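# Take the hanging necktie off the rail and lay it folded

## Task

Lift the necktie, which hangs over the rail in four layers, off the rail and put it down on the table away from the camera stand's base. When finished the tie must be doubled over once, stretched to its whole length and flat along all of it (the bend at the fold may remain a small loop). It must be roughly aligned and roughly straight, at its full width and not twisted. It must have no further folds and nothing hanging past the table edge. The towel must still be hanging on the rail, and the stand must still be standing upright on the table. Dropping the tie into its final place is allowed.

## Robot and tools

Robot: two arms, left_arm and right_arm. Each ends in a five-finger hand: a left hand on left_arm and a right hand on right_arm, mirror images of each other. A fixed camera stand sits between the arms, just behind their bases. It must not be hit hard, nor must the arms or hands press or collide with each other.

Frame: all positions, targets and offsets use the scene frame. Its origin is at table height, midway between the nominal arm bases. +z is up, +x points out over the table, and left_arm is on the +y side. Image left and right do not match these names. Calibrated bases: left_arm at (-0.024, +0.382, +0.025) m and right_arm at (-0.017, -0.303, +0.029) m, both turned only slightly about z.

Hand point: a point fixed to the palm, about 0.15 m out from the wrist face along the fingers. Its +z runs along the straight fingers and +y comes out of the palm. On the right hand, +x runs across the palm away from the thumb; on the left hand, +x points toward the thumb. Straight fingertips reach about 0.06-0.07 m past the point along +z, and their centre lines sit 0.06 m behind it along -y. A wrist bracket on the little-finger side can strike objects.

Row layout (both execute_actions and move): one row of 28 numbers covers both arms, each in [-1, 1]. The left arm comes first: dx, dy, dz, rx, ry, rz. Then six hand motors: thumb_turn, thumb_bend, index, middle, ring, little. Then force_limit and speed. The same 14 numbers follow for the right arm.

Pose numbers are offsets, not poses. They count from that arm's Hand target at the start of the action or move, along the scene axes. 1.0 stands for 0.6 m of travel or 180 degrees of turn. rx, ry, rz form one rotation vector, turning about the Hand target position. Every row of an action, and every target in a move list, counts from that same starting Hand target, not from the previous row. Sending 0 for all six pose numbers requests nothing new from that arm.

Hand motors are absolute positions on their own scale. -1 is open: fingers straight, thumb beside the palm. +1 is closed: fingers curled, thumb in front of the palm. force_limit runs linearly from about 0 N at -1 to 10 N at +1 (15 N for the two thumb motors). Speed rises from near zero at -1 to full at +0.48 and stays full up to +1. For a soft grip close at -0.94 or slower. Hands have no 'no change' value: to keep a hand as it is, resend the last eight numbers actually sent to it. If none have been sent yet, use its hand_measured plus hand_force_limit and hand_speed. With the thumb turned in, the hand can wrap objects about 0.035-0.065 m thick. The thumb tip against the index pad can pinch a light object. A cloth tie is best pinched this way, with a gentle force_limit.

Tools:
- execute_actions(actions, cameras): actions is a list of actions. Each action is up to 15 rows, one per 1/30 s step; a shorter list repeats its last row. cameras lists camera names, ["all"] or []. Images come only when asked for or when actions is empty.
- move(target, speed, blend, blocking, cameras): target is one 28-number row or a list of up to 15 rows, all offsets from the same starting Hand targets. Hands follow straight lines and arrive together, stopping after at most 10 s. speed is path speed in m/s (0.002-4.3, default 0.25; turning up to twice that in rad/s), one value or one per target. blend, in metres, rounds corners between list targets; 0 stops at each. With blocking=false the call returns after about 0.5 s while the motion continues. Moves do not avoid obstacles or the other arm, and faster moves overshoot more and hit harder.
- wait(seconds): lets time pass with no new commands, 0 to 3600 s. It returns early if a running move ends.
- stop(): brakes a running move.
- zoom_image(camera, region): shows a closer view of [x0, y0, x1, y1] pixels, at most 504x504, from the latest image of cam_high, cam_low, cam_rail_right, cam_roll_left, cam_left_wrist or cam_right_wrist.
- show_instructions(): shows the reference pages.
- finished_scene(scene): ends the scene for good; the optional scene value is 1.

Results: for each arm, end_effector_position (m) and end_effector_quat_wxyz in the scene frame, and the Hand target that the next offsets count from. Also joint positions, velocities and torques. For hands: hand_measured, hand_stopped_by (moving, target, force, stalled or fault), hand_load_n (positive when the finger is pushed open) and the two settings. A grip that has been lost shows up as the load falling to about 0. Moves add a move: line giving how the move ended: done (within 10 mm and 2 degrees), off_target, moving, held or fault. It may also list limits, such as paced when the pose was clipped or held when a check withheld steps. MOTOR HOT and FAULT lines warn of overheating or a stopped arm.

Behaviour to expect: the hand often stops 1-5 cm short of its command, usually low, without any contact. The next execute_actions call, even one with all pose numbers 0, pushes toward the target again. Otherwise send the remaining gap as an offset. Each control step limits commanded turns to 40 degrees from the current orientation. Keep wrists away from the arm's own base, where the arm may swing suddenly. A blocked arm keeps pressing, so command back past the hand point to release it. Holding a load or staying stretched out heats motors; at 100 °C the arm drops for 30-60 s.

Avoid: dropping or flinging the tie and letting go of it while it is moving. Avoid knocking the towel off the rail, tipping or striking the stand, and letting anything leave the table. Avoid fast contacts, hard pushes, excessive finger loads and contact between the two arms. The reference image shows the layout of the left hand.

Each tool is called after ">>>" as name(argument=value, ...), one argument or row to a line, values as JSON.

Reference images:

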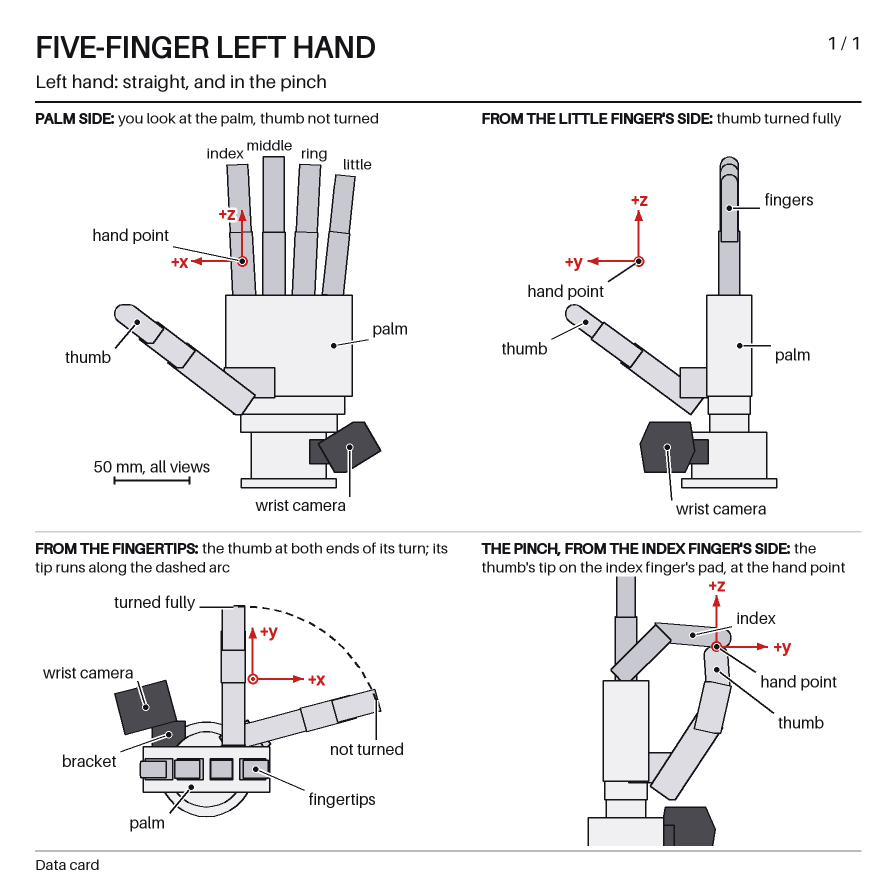

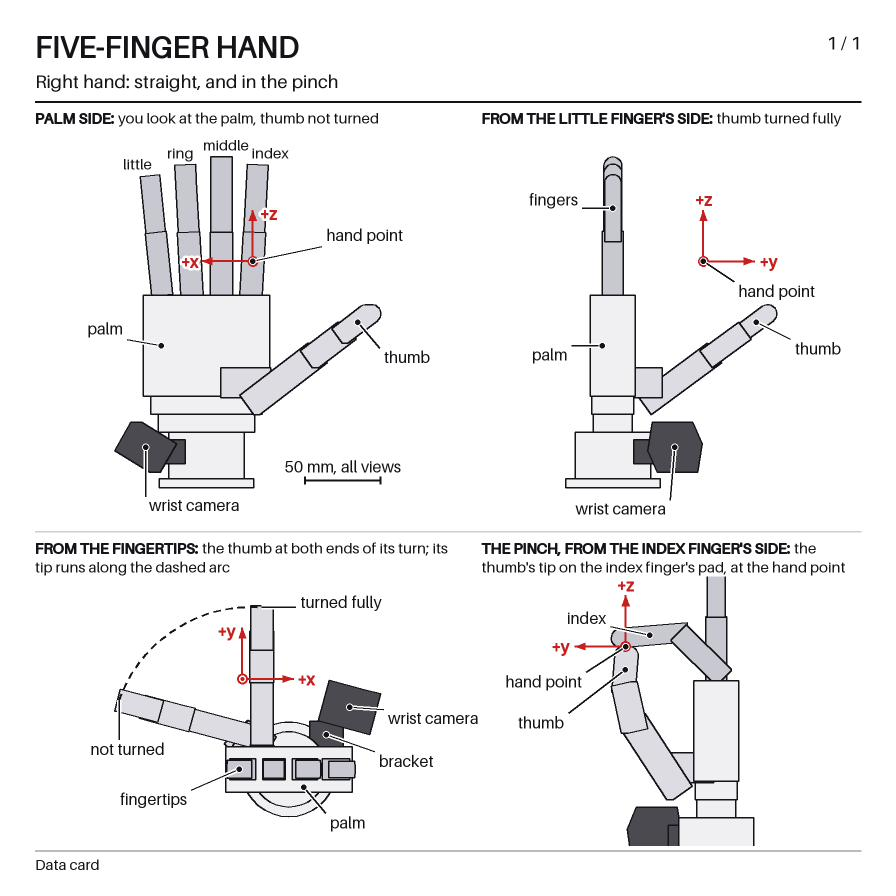

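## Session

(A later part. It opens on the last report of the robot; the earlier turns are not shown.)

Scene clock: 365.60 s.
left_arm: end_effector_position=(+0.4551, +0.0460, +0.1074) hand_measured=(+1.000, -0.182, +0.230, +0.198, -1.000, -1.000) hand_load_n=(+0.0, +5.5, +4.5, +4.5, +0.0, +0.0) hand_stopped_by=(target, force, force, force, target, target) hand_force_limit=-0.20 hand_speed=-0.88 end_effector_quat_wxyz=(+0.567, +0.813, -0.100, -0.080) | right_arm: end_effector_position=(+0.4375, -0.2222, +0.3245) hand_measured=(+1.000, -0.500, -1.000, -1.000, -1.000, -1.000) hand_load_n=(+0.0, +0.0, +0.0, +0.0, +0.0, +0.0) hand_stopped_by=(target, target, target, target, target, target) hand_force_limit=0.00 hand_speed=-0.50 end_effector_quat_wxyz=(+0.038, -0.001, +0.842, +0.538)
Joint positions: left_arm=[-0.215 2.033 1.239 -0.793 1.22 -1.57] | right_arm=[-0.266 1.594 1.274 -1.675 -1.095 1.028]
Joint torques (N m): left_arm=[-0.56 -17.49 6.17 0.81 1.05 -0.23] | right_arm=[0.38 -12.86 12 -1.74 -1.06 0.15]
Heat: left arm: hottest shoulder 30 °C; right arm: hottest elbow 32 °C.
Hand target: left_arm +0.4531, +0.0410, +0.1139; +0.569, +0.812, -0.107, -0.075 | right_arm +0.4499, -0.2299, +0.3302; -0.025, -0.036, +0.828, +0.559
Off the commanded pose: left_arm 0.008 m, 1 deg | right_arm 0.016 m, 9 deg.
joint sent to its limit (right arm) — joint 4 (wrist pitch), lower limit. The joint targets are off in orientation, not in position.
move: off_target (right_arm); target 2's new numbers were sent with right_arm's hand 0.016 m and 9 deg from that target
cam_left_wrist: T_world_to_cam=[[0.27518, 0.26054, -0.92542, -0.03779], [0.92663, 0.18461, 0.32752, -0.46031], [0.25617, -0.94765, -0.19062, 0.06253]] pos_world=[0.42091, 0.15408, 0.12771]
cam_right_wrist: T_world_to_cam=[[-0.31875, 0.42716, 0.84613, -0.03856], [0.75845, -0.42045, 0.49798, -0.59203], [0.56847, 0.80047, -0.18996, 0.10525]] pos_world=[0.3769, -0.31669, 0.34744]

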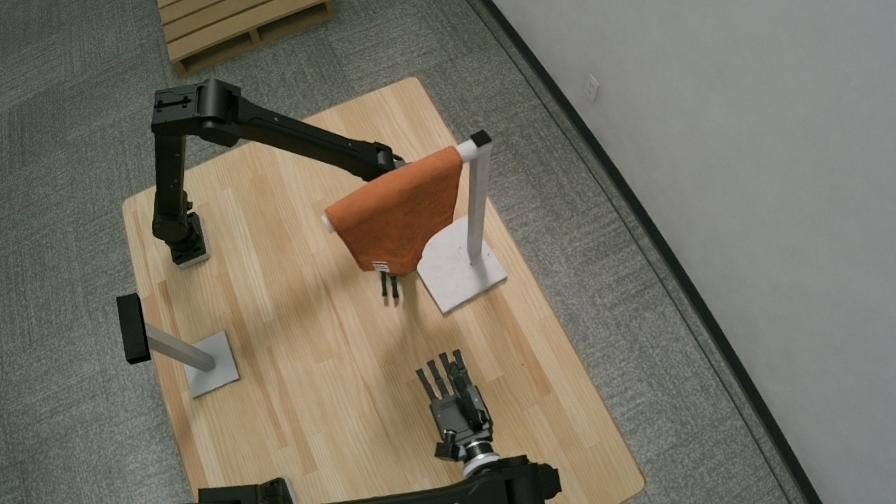

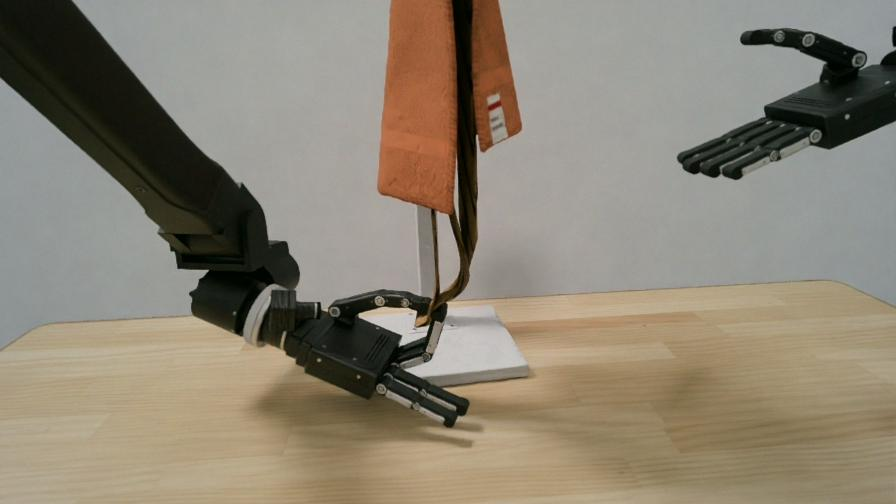

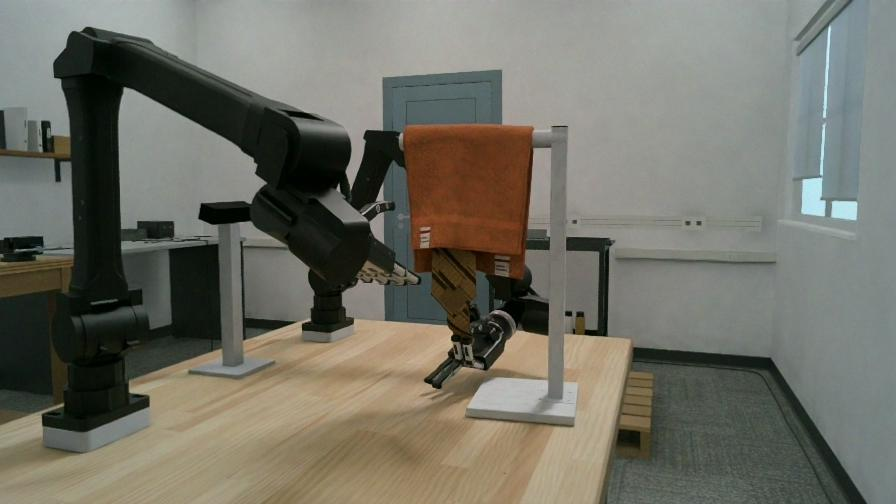

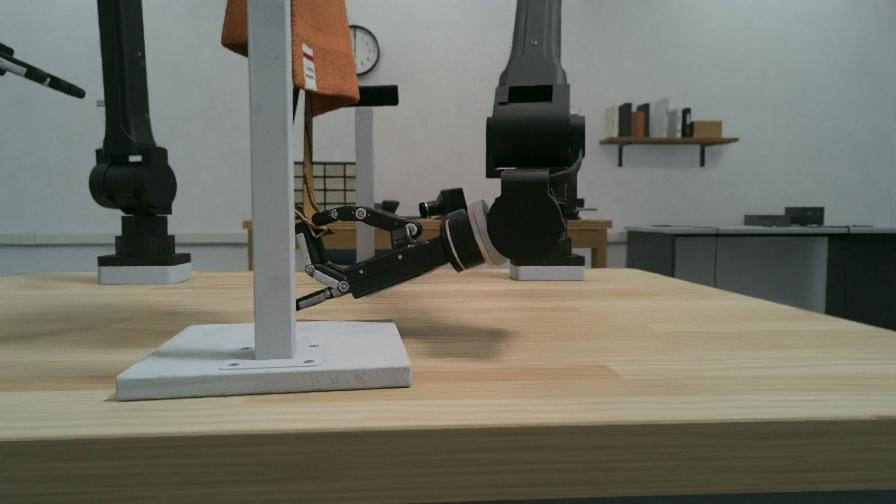

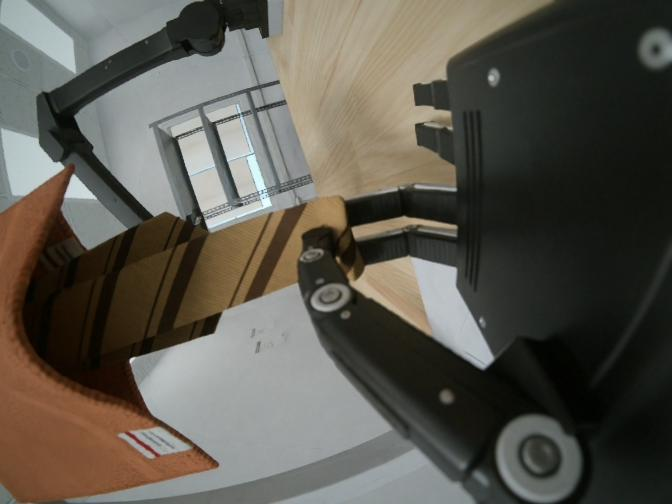

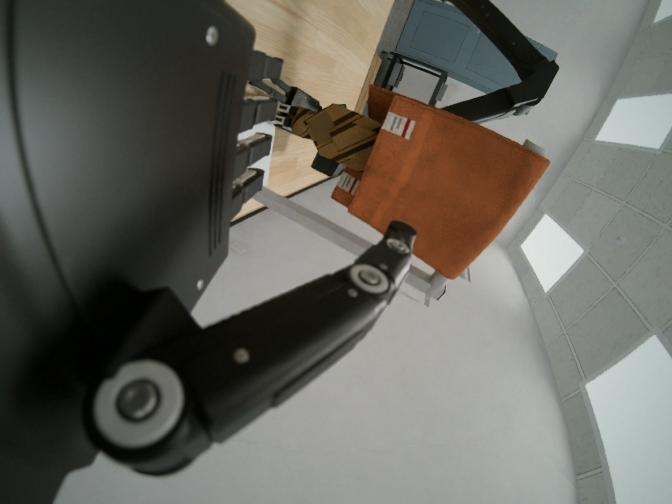

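>>> move(
  target=[0, 0, 0, 0, 0, 0, 1, -0.1, 0.27, 0.25, -1, -1, -0.2, -0.88, 0.1083, 0.1833, -0.075, 0, 0, 0, 1, -0.5, -1, -1, 0.9, 0.9, 0.0, -0.5],
  cameras=["all"],
  speed=0.15,
)

>>> zoom_image(
  camera="cam_low",
  region=[400, 0, 650, 300],
)

>>> zoom_image(
  camera="cam_high",
  region=[320, 130, 560, 400],
)

>>> zoom_image(
  camera="cam_right_wrist",
  region=[220, 50, 560, 310],
)

>>> zoom_image(
  camera="cam_rail_right",
  region=[350, 110, 600, 400],
)

Scene clock: 397.17 s.
left_arm: end_effector_position=(+0.4551, +0.0460, +0.1074) hand_measured=(+1.000, -0.182, +0.230, +0.198, -1.000, -1.000) hand_load_n=(+0.0, +5.5, +4.5, +4.5, +0.0, +0.0) hand_stopped_by=(target, force, force, force, target, target) hand_force_limit=-0.20 hand_speed=-0.88 end_effector_quat_wxyz=(+0.567, +0.813, -0.100, -0.080) | right_arm: end_effector_position=(+0.5014, -0.1199, +0.2802) hand_measured=(+1.000, -0.500, -1.000, -1.000, +0.900, -1.000) hand_load_n=(+0.0, +0.0, +0.0, +0.0, +0.0, +0.0) hand_stopped_by=(target, target, target, target, target, fault) hand_force_limit=0.00 hand_speed=-0.50 end_effector_quat_wxyz=(-0.036, -0.031, +0.827, +0.560)
Joint positions: left_arm=[-0.215 2.033 1.239 -0.793 1.22 -1.57] | right_arm=[-0.028 1.812 1.425 -1.527 -1.166 1.227]
Joint torques (N m): left_arm=[-0.38 -17.26 6.12 0.7 1.02 -0.22] | right_arm=[1.03 -17.26 11.89 -0.47 -1.11 0.14]
Heat: left arm: hottest shoulder 30 °C; right arm: hottest elbow 33 °C.
Hand target: left_arm +0.4531, +0.0410, +0.1139; +0.569, +0.812, -0.107, -0.075 | right_arm +0.5149, -0.1199, +0.2851; -0.025, -0.036, +0.828, +0.559
Off the commanded pose: left_arm 0.008 m, 1 deg | right_arm 0.014 m, 1 deg.
move: off_target (right_arm)
cam_left_wrist: T_world_to_cam=[[0.27518, 0.26054, -0.92542, -0.03779], [0.92663, 0.18461, 0.32752, -0.46031], [0.25617, -0.94765, -0.19062, 0.06253]] pos_world=[0.42091, 0.15408, 0.12771]
cam_right_wrist: T_world_to_cam=[[-0.28952, 0.34351, 0.89341, -0.06238], [0.85052, -0.33584, 0.40475, -0.58544], [0.43908, 0.87705, -0.19493, 0.0541]] pos_world=[0.45612, -0.22263, 0.30323]

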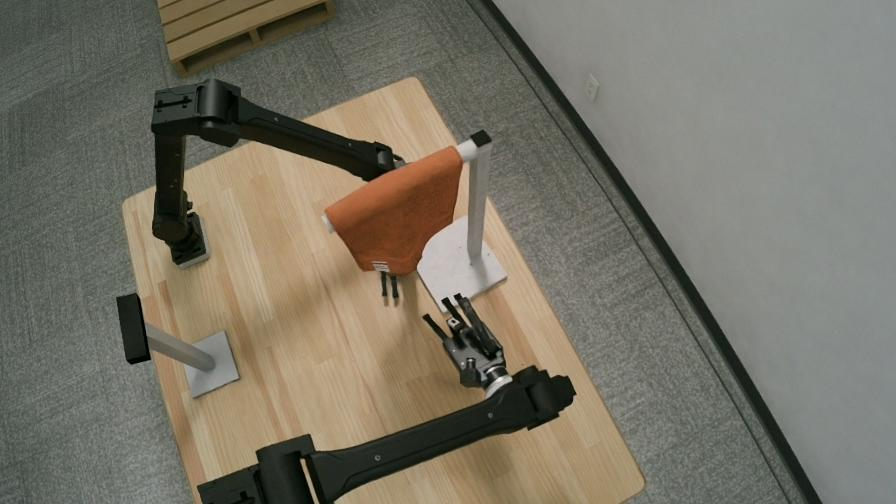

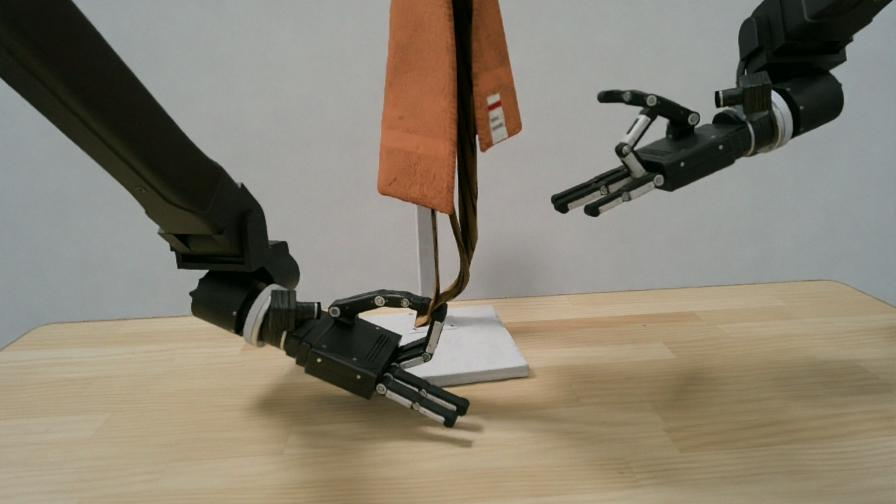

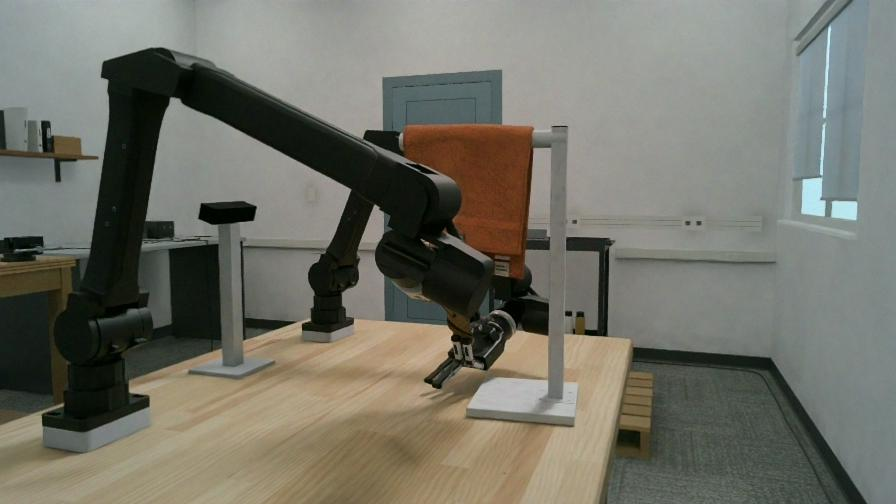

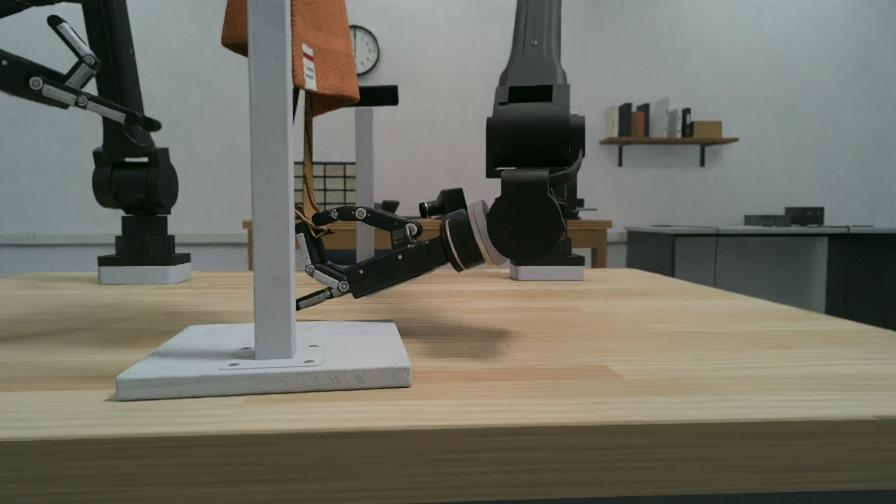

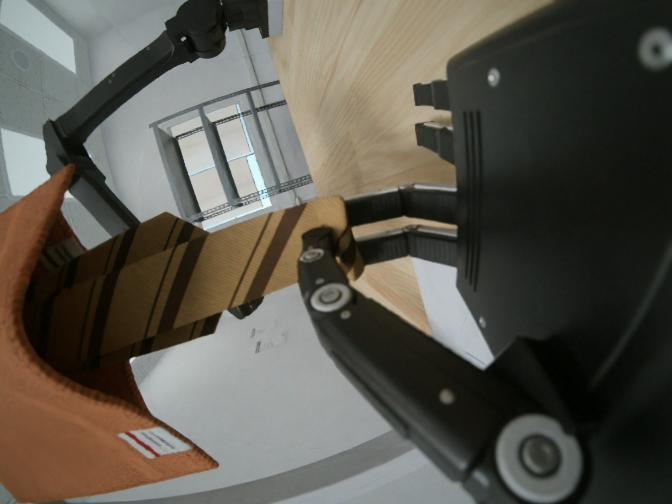

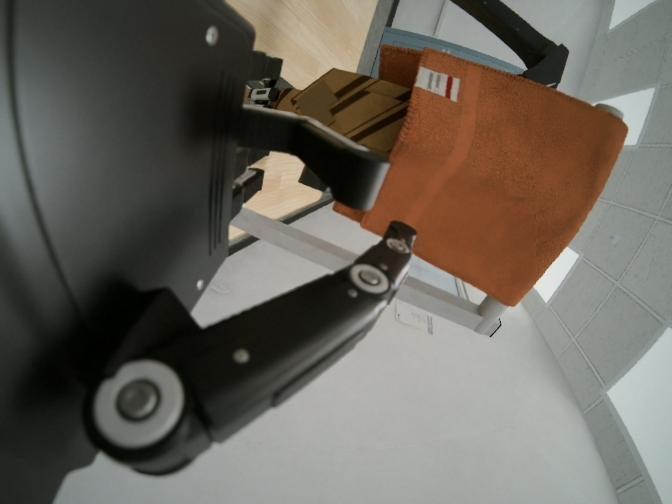

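Scaled by 1.680 from the camera's image (finer frame: 1280x720).

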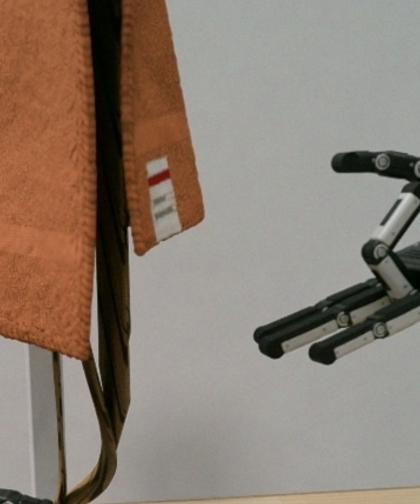

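Scaled by 1.867 from the camera's image (finer frame: 1280x720).

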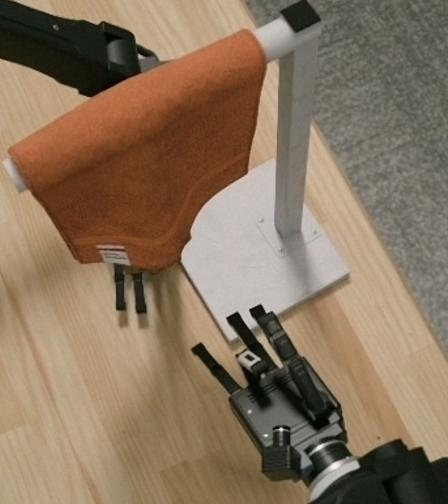

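Scaled by 1.482 from the camera's image (finer frame: 960x720).

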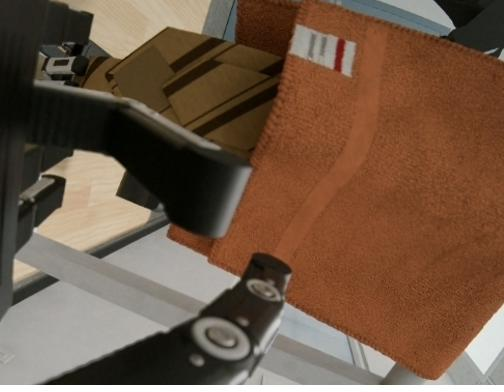

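Scaled by 1.738 from the camera's image (finer frame: 1280x720).

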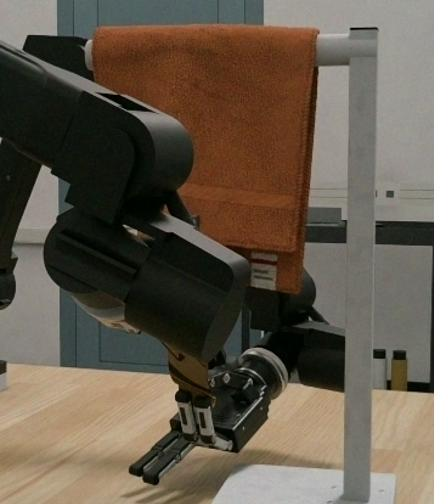

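>>> move(
  target=[0, 0, 0, 0, 0, 0, 1, -0.1, 0.27, 0.25, -1, -1, -0.2, -0.88, 0.0268, 0.125, 0.02, 0, 0, 0, 1, -0.7, -1, -1, -1, -1, 0.0, -0.5],
  cameras=["cam_high", "cam_low", "cam_right_wrist", "cam_roll_left"],
  speed=0.12,
)

>>> zoom_image(
  camera="cam_low",
  region=[400, 0, 650, 300],
)

>>> zoom_image(
  camera="cam_high",
  region=[320, 130, 560, 400],
)

>>> zoom_image(
  camera="cam_right_wrist",
  region=[220, 50, 560, 310],
)

>>> zoom_image(
  camera="cam_roll_left",
  region=[150, 0, 400, 250],
)

Scene clock: 430.20 s.
left_arm: end_effector_position=(+0.4551, +0.0460, +0.1074) hand_measured=(+1.000, -0.182, +0.230, +0.198, -1.000, -1.000) hand_load_n=(+0.0, +6.0, +4.5, +4.5, +0.0, +0.0) hand_stopped_by=(target, force, force, force, target, target) hand_force_limit=-0.20 hand_speed=-0.88 end_effector_quat_wxyz=(+0.567, +0.813, -0.100, -0.080) | right_arm: end_effector_position=(+0.5241, -0.0466, +0.2803) hand_measured=(+1.000, -0.700, -1.000, -1.000, -1.000, -1.000) hand_load_n=(+0.0, +0.0, +0.0, +0.0, +0.0, +0.0) hand_stopped_by=(target, target, target, target, target, fault) hand_force_limit=0.00 hand_speed=-0.50 end_effector_quat_wxyz=(-0.043, -0.025, +0.828, +0.559)
Joint positions: left_arm=[-0.215 2.033 1.239 -0.793 1.22 -1.57] | right_arm=[0.112 1.81 1.436 -1.217 -1.19 1.594]
Joint torques (N m): left_arm=[-0.85 -17.38 6.16 0.7 1.05 -0.26] | right_arm=[1.08 -20.48 11.41 0.09 -1.01 0.15]
Heat: left arm: hottest shoulder 30 °C; right arm: hottest elbow 33 °C.
Hand target: left_arm +0.4531, +0.0410, +0.1139; +0.569, +0.812, -0.107, -0.075 | right_arm +0.5311, -0.0450, +0.2972; -0.025, -0.036, +0.828, +0.559
Off the commanded pose: left_arm 0.008 m, 1 deg | right_arm 0.018 m, 2 deg.
move: off_target (right_arm)
cam_right_wrist: T_world_to_cam=[[-0.27384, 0.34634, 0.89725, -0.09022], [0.85657, -0.33642, 0.39128, -0.57961], [0.43737, 0.87571, -0.20454, -0.01658]] pos_world=[0.47902, -0.14923, 0.30434]
Images, in order (width x height): cam_high 896x504, cam_low 896x504, cam_roll_left 896x504, cam_right_wrist 672x504.

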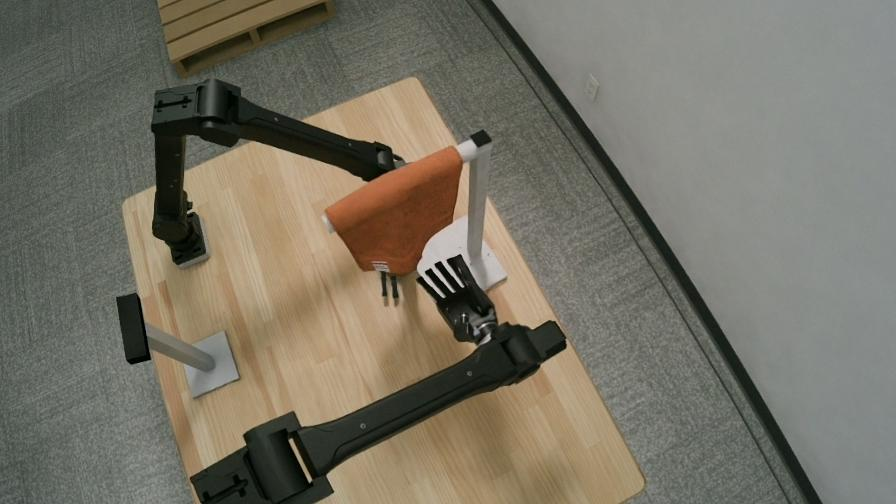

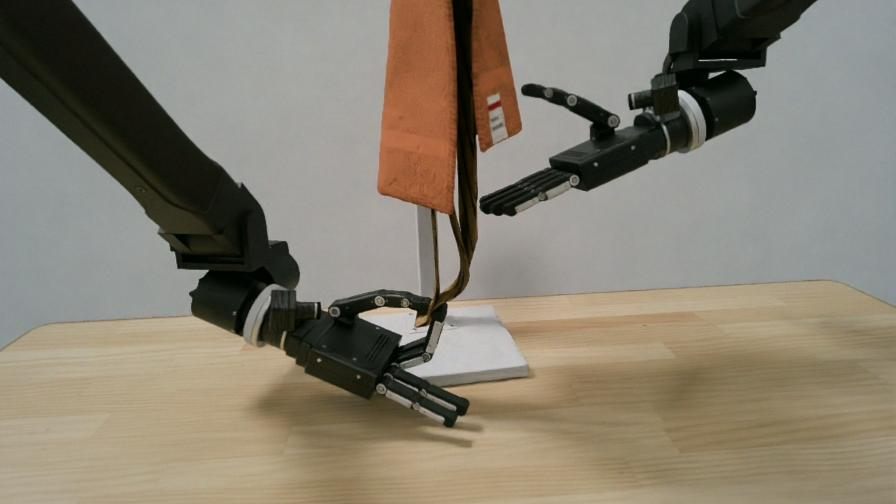

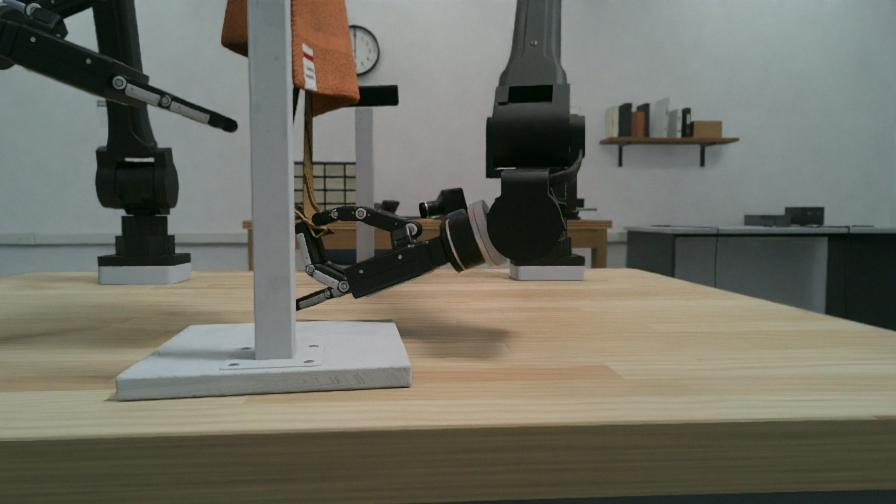

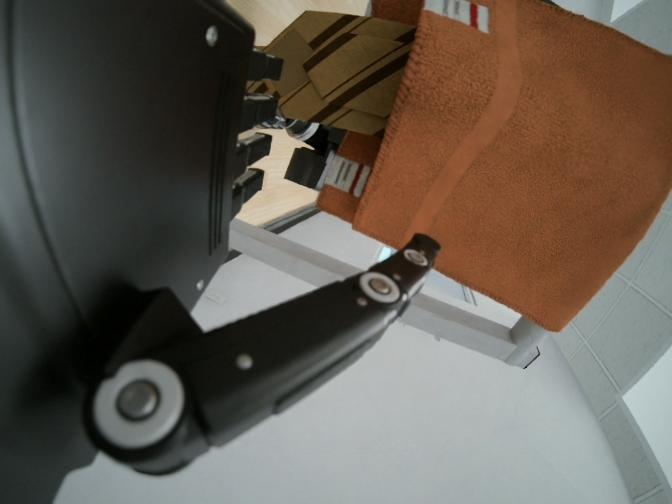

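Scaled by 1.680 from the camera's image (finer frame: 1280x720).

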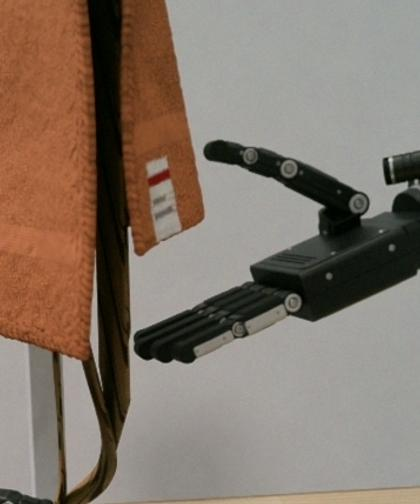

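Scaled by 1.867 from the camera's image (finer frame: 1280x720).

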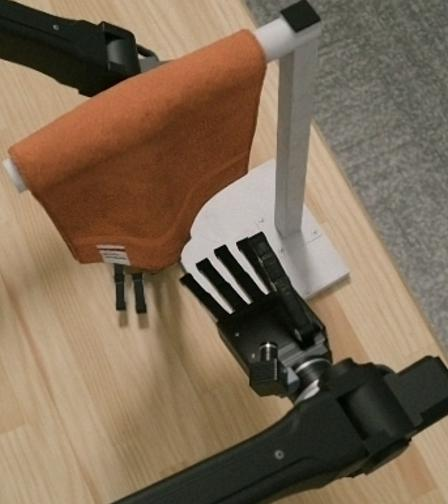

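Scaled by 1.482 from the camera's image (finer frame: 960x720).

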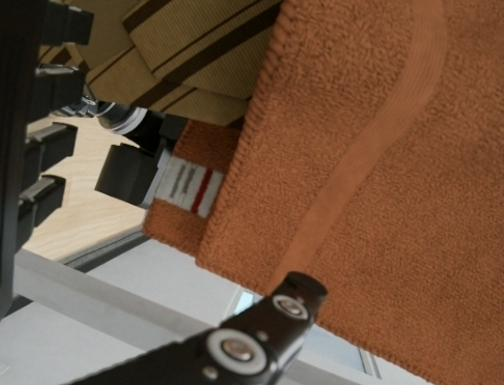

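Scaled by 2.016 from the camera's image (finer frame: 1280x720).

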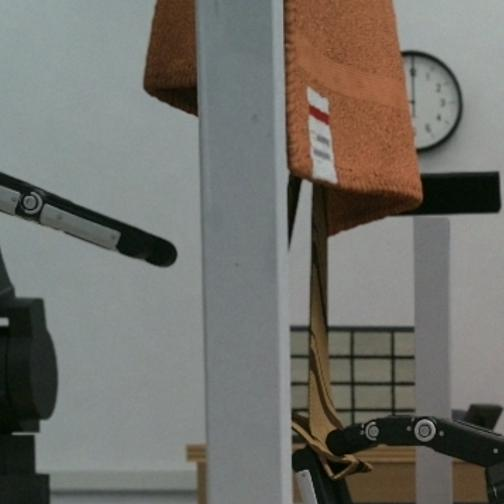

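>>> move(
  target=[0, 0, 0, 0, 0, 0, 1, -0.1, 0.27, 0.25, -1, -1, -0.2, -0.88, -0.0333, 0.05, 0.0283, 0, 0, 0, 1, -0.7, -1, -1, -1, -1, 0.0, -0.5],
  cameras=["cam_high", "cam_low", "cam_right_wrist", "cam_roll_left"],
  speed=0.1,
)

>>> zoom_image(
  camera="cam_low",
  region=[400, 0, 650, 300],
)

>>> zoom_image(
  camera="cam_high",
  region=[320, 130, 560, 400],
)

>>> zoom_image(
  camera="cam_right_wrist",
  region=[220, 50, 560, 310],
)

>>> zoom_image(
  camera="cam_roll_left",
  region=[150, 0, 400, 250],
)

Scene clock: 463.73 s.
left_arm: end_effector_position=(+0.4551, +0.0460, +0.1074) hand_measured=(+1.000, -0.182, +0.230, +0.198, -1.000, -1.000) hand_load_n=(+0.0, +6.0, +4.5, +4.5, +0.0, +0.0) hand_stopped_by=(target, force, force, force, target, target) hand_force_limit=-0.20 hand_speed=-0.88 end_effector_quat_wxyz=(+0.567, +0.813, -0.100, -0.080) | right_arm: end_effector_position=(+0.5120, -0.0146, +0.3202) hand_measured=(+1.000, -0.700, -1.000, -1.000, -1.000, -1.000) hand_load_n=(+0.0, +0.0, -0.5, +0.0, +0.0, +0.0) hand_stopped_by=(target, target, target, target, target, fault) hand_force_limit=0.00 hand_speed=-0.50 end_effector_quat_wxyz=(-0.022, -0.041, +0.826, +0.561)
Joint positions: left_arm=[-0.215 2.033 1.239 -0.793 1.22 -1.57] | right_arm=[0.175 1.722 1.415 -1.083 -1.186 1.756]
Joint torques (N m): left_arm=[-0.67 -17.32 6.2 0.7 1.04 -0.24] | right_arm=[1.03 -18.55 7.99 0.49 -0.87 0.15]
Heat: left arm: hottest shoulder 30 °C; right arm: hottest elbow 33 °C.
Hand target: left_arm +0.4531, +0.0410, +0.1139; +0.569, +0.812, -0.107, -0.075 | right_arm +0.5111, -0.0149, +0.3140; -0.025, -0.036, +0.828, +0.559
Off the commanded pose: left_arm 0.008 m, 1 deg | right_arm 0.006 m, 1 deg.
move: done
cam_right_wrist: T_world_to_cam=[[-0.32031, 0.33864, 0.88472, -0.11272], [0.83642, -0.33737, 0.43195, -0.57681], [0.44475, 0.87835, -0.17519, -0.04439]] pos_world=[0.4661, -0.11744, 0.3411]
Images, in order (width x height): cam_high 896x504, cam_low 896x504, cam_roll_left 896x504, cam_right_wrist 672x504.

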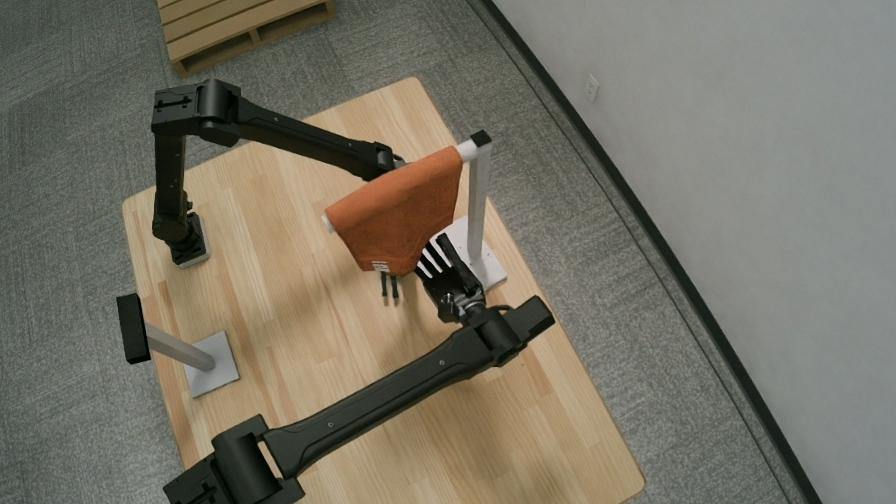

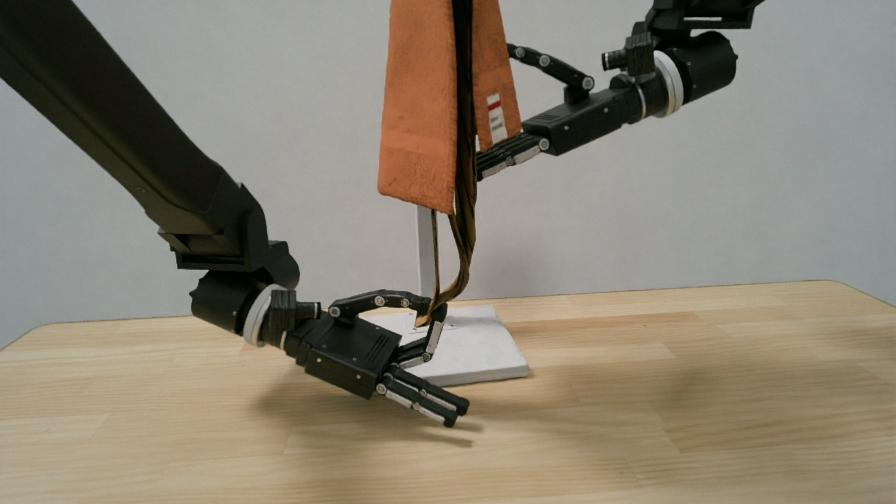

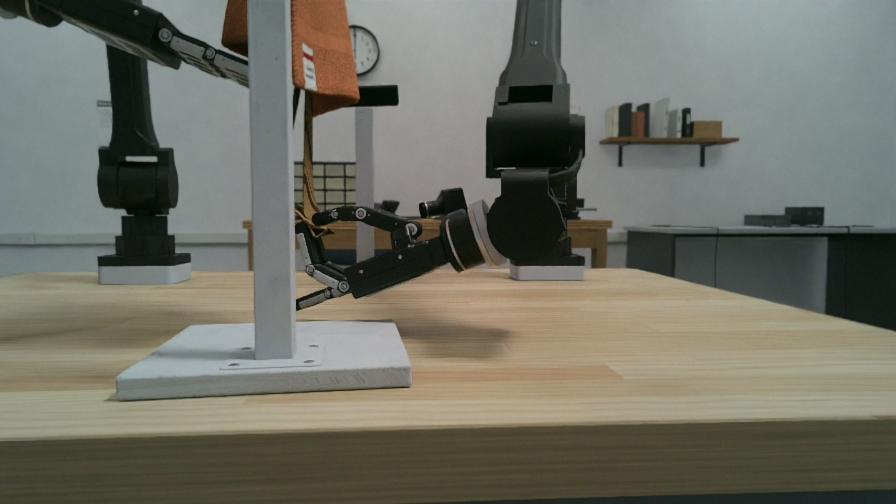

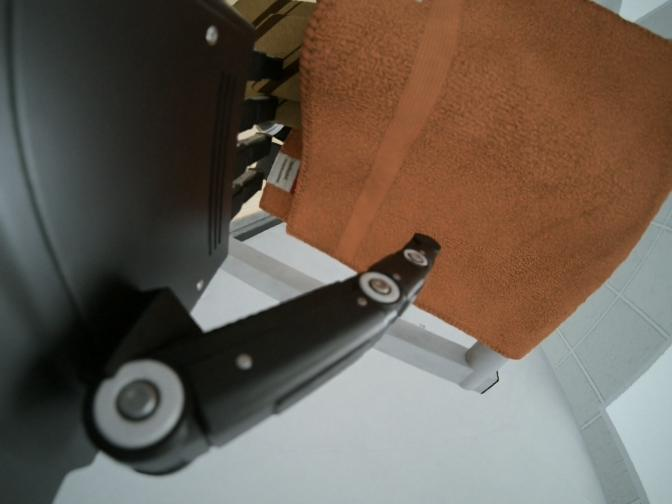

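Scaled by 1.680 from the camera's image (finer frame: 1280x720).

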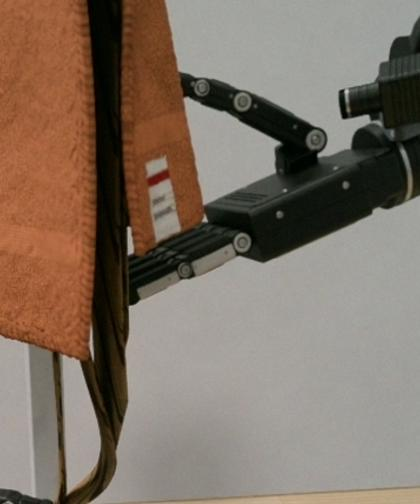

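Scaled by 1.867 from the camera's image (finer frame: 1280x720).

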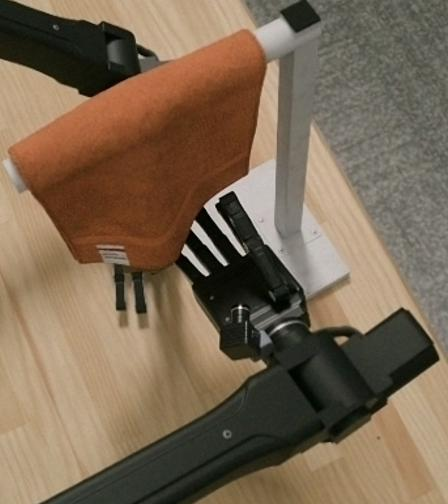

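Scaled by 1.482 from the camera's image (finer frame: 960x720).

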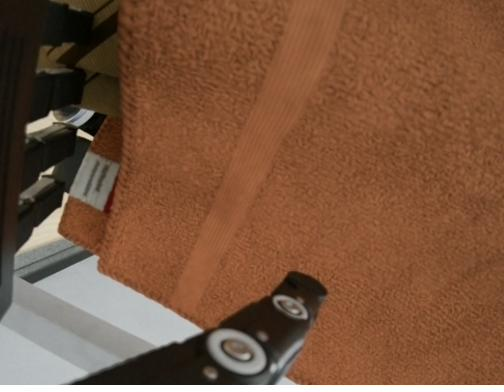

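Scaled by 2.016 from the camera's image (finer frame: 1280x720).

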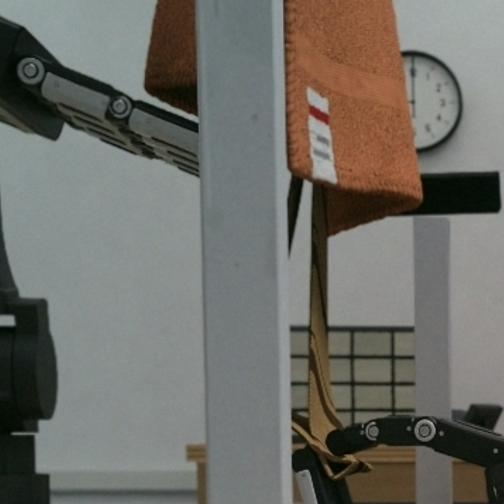

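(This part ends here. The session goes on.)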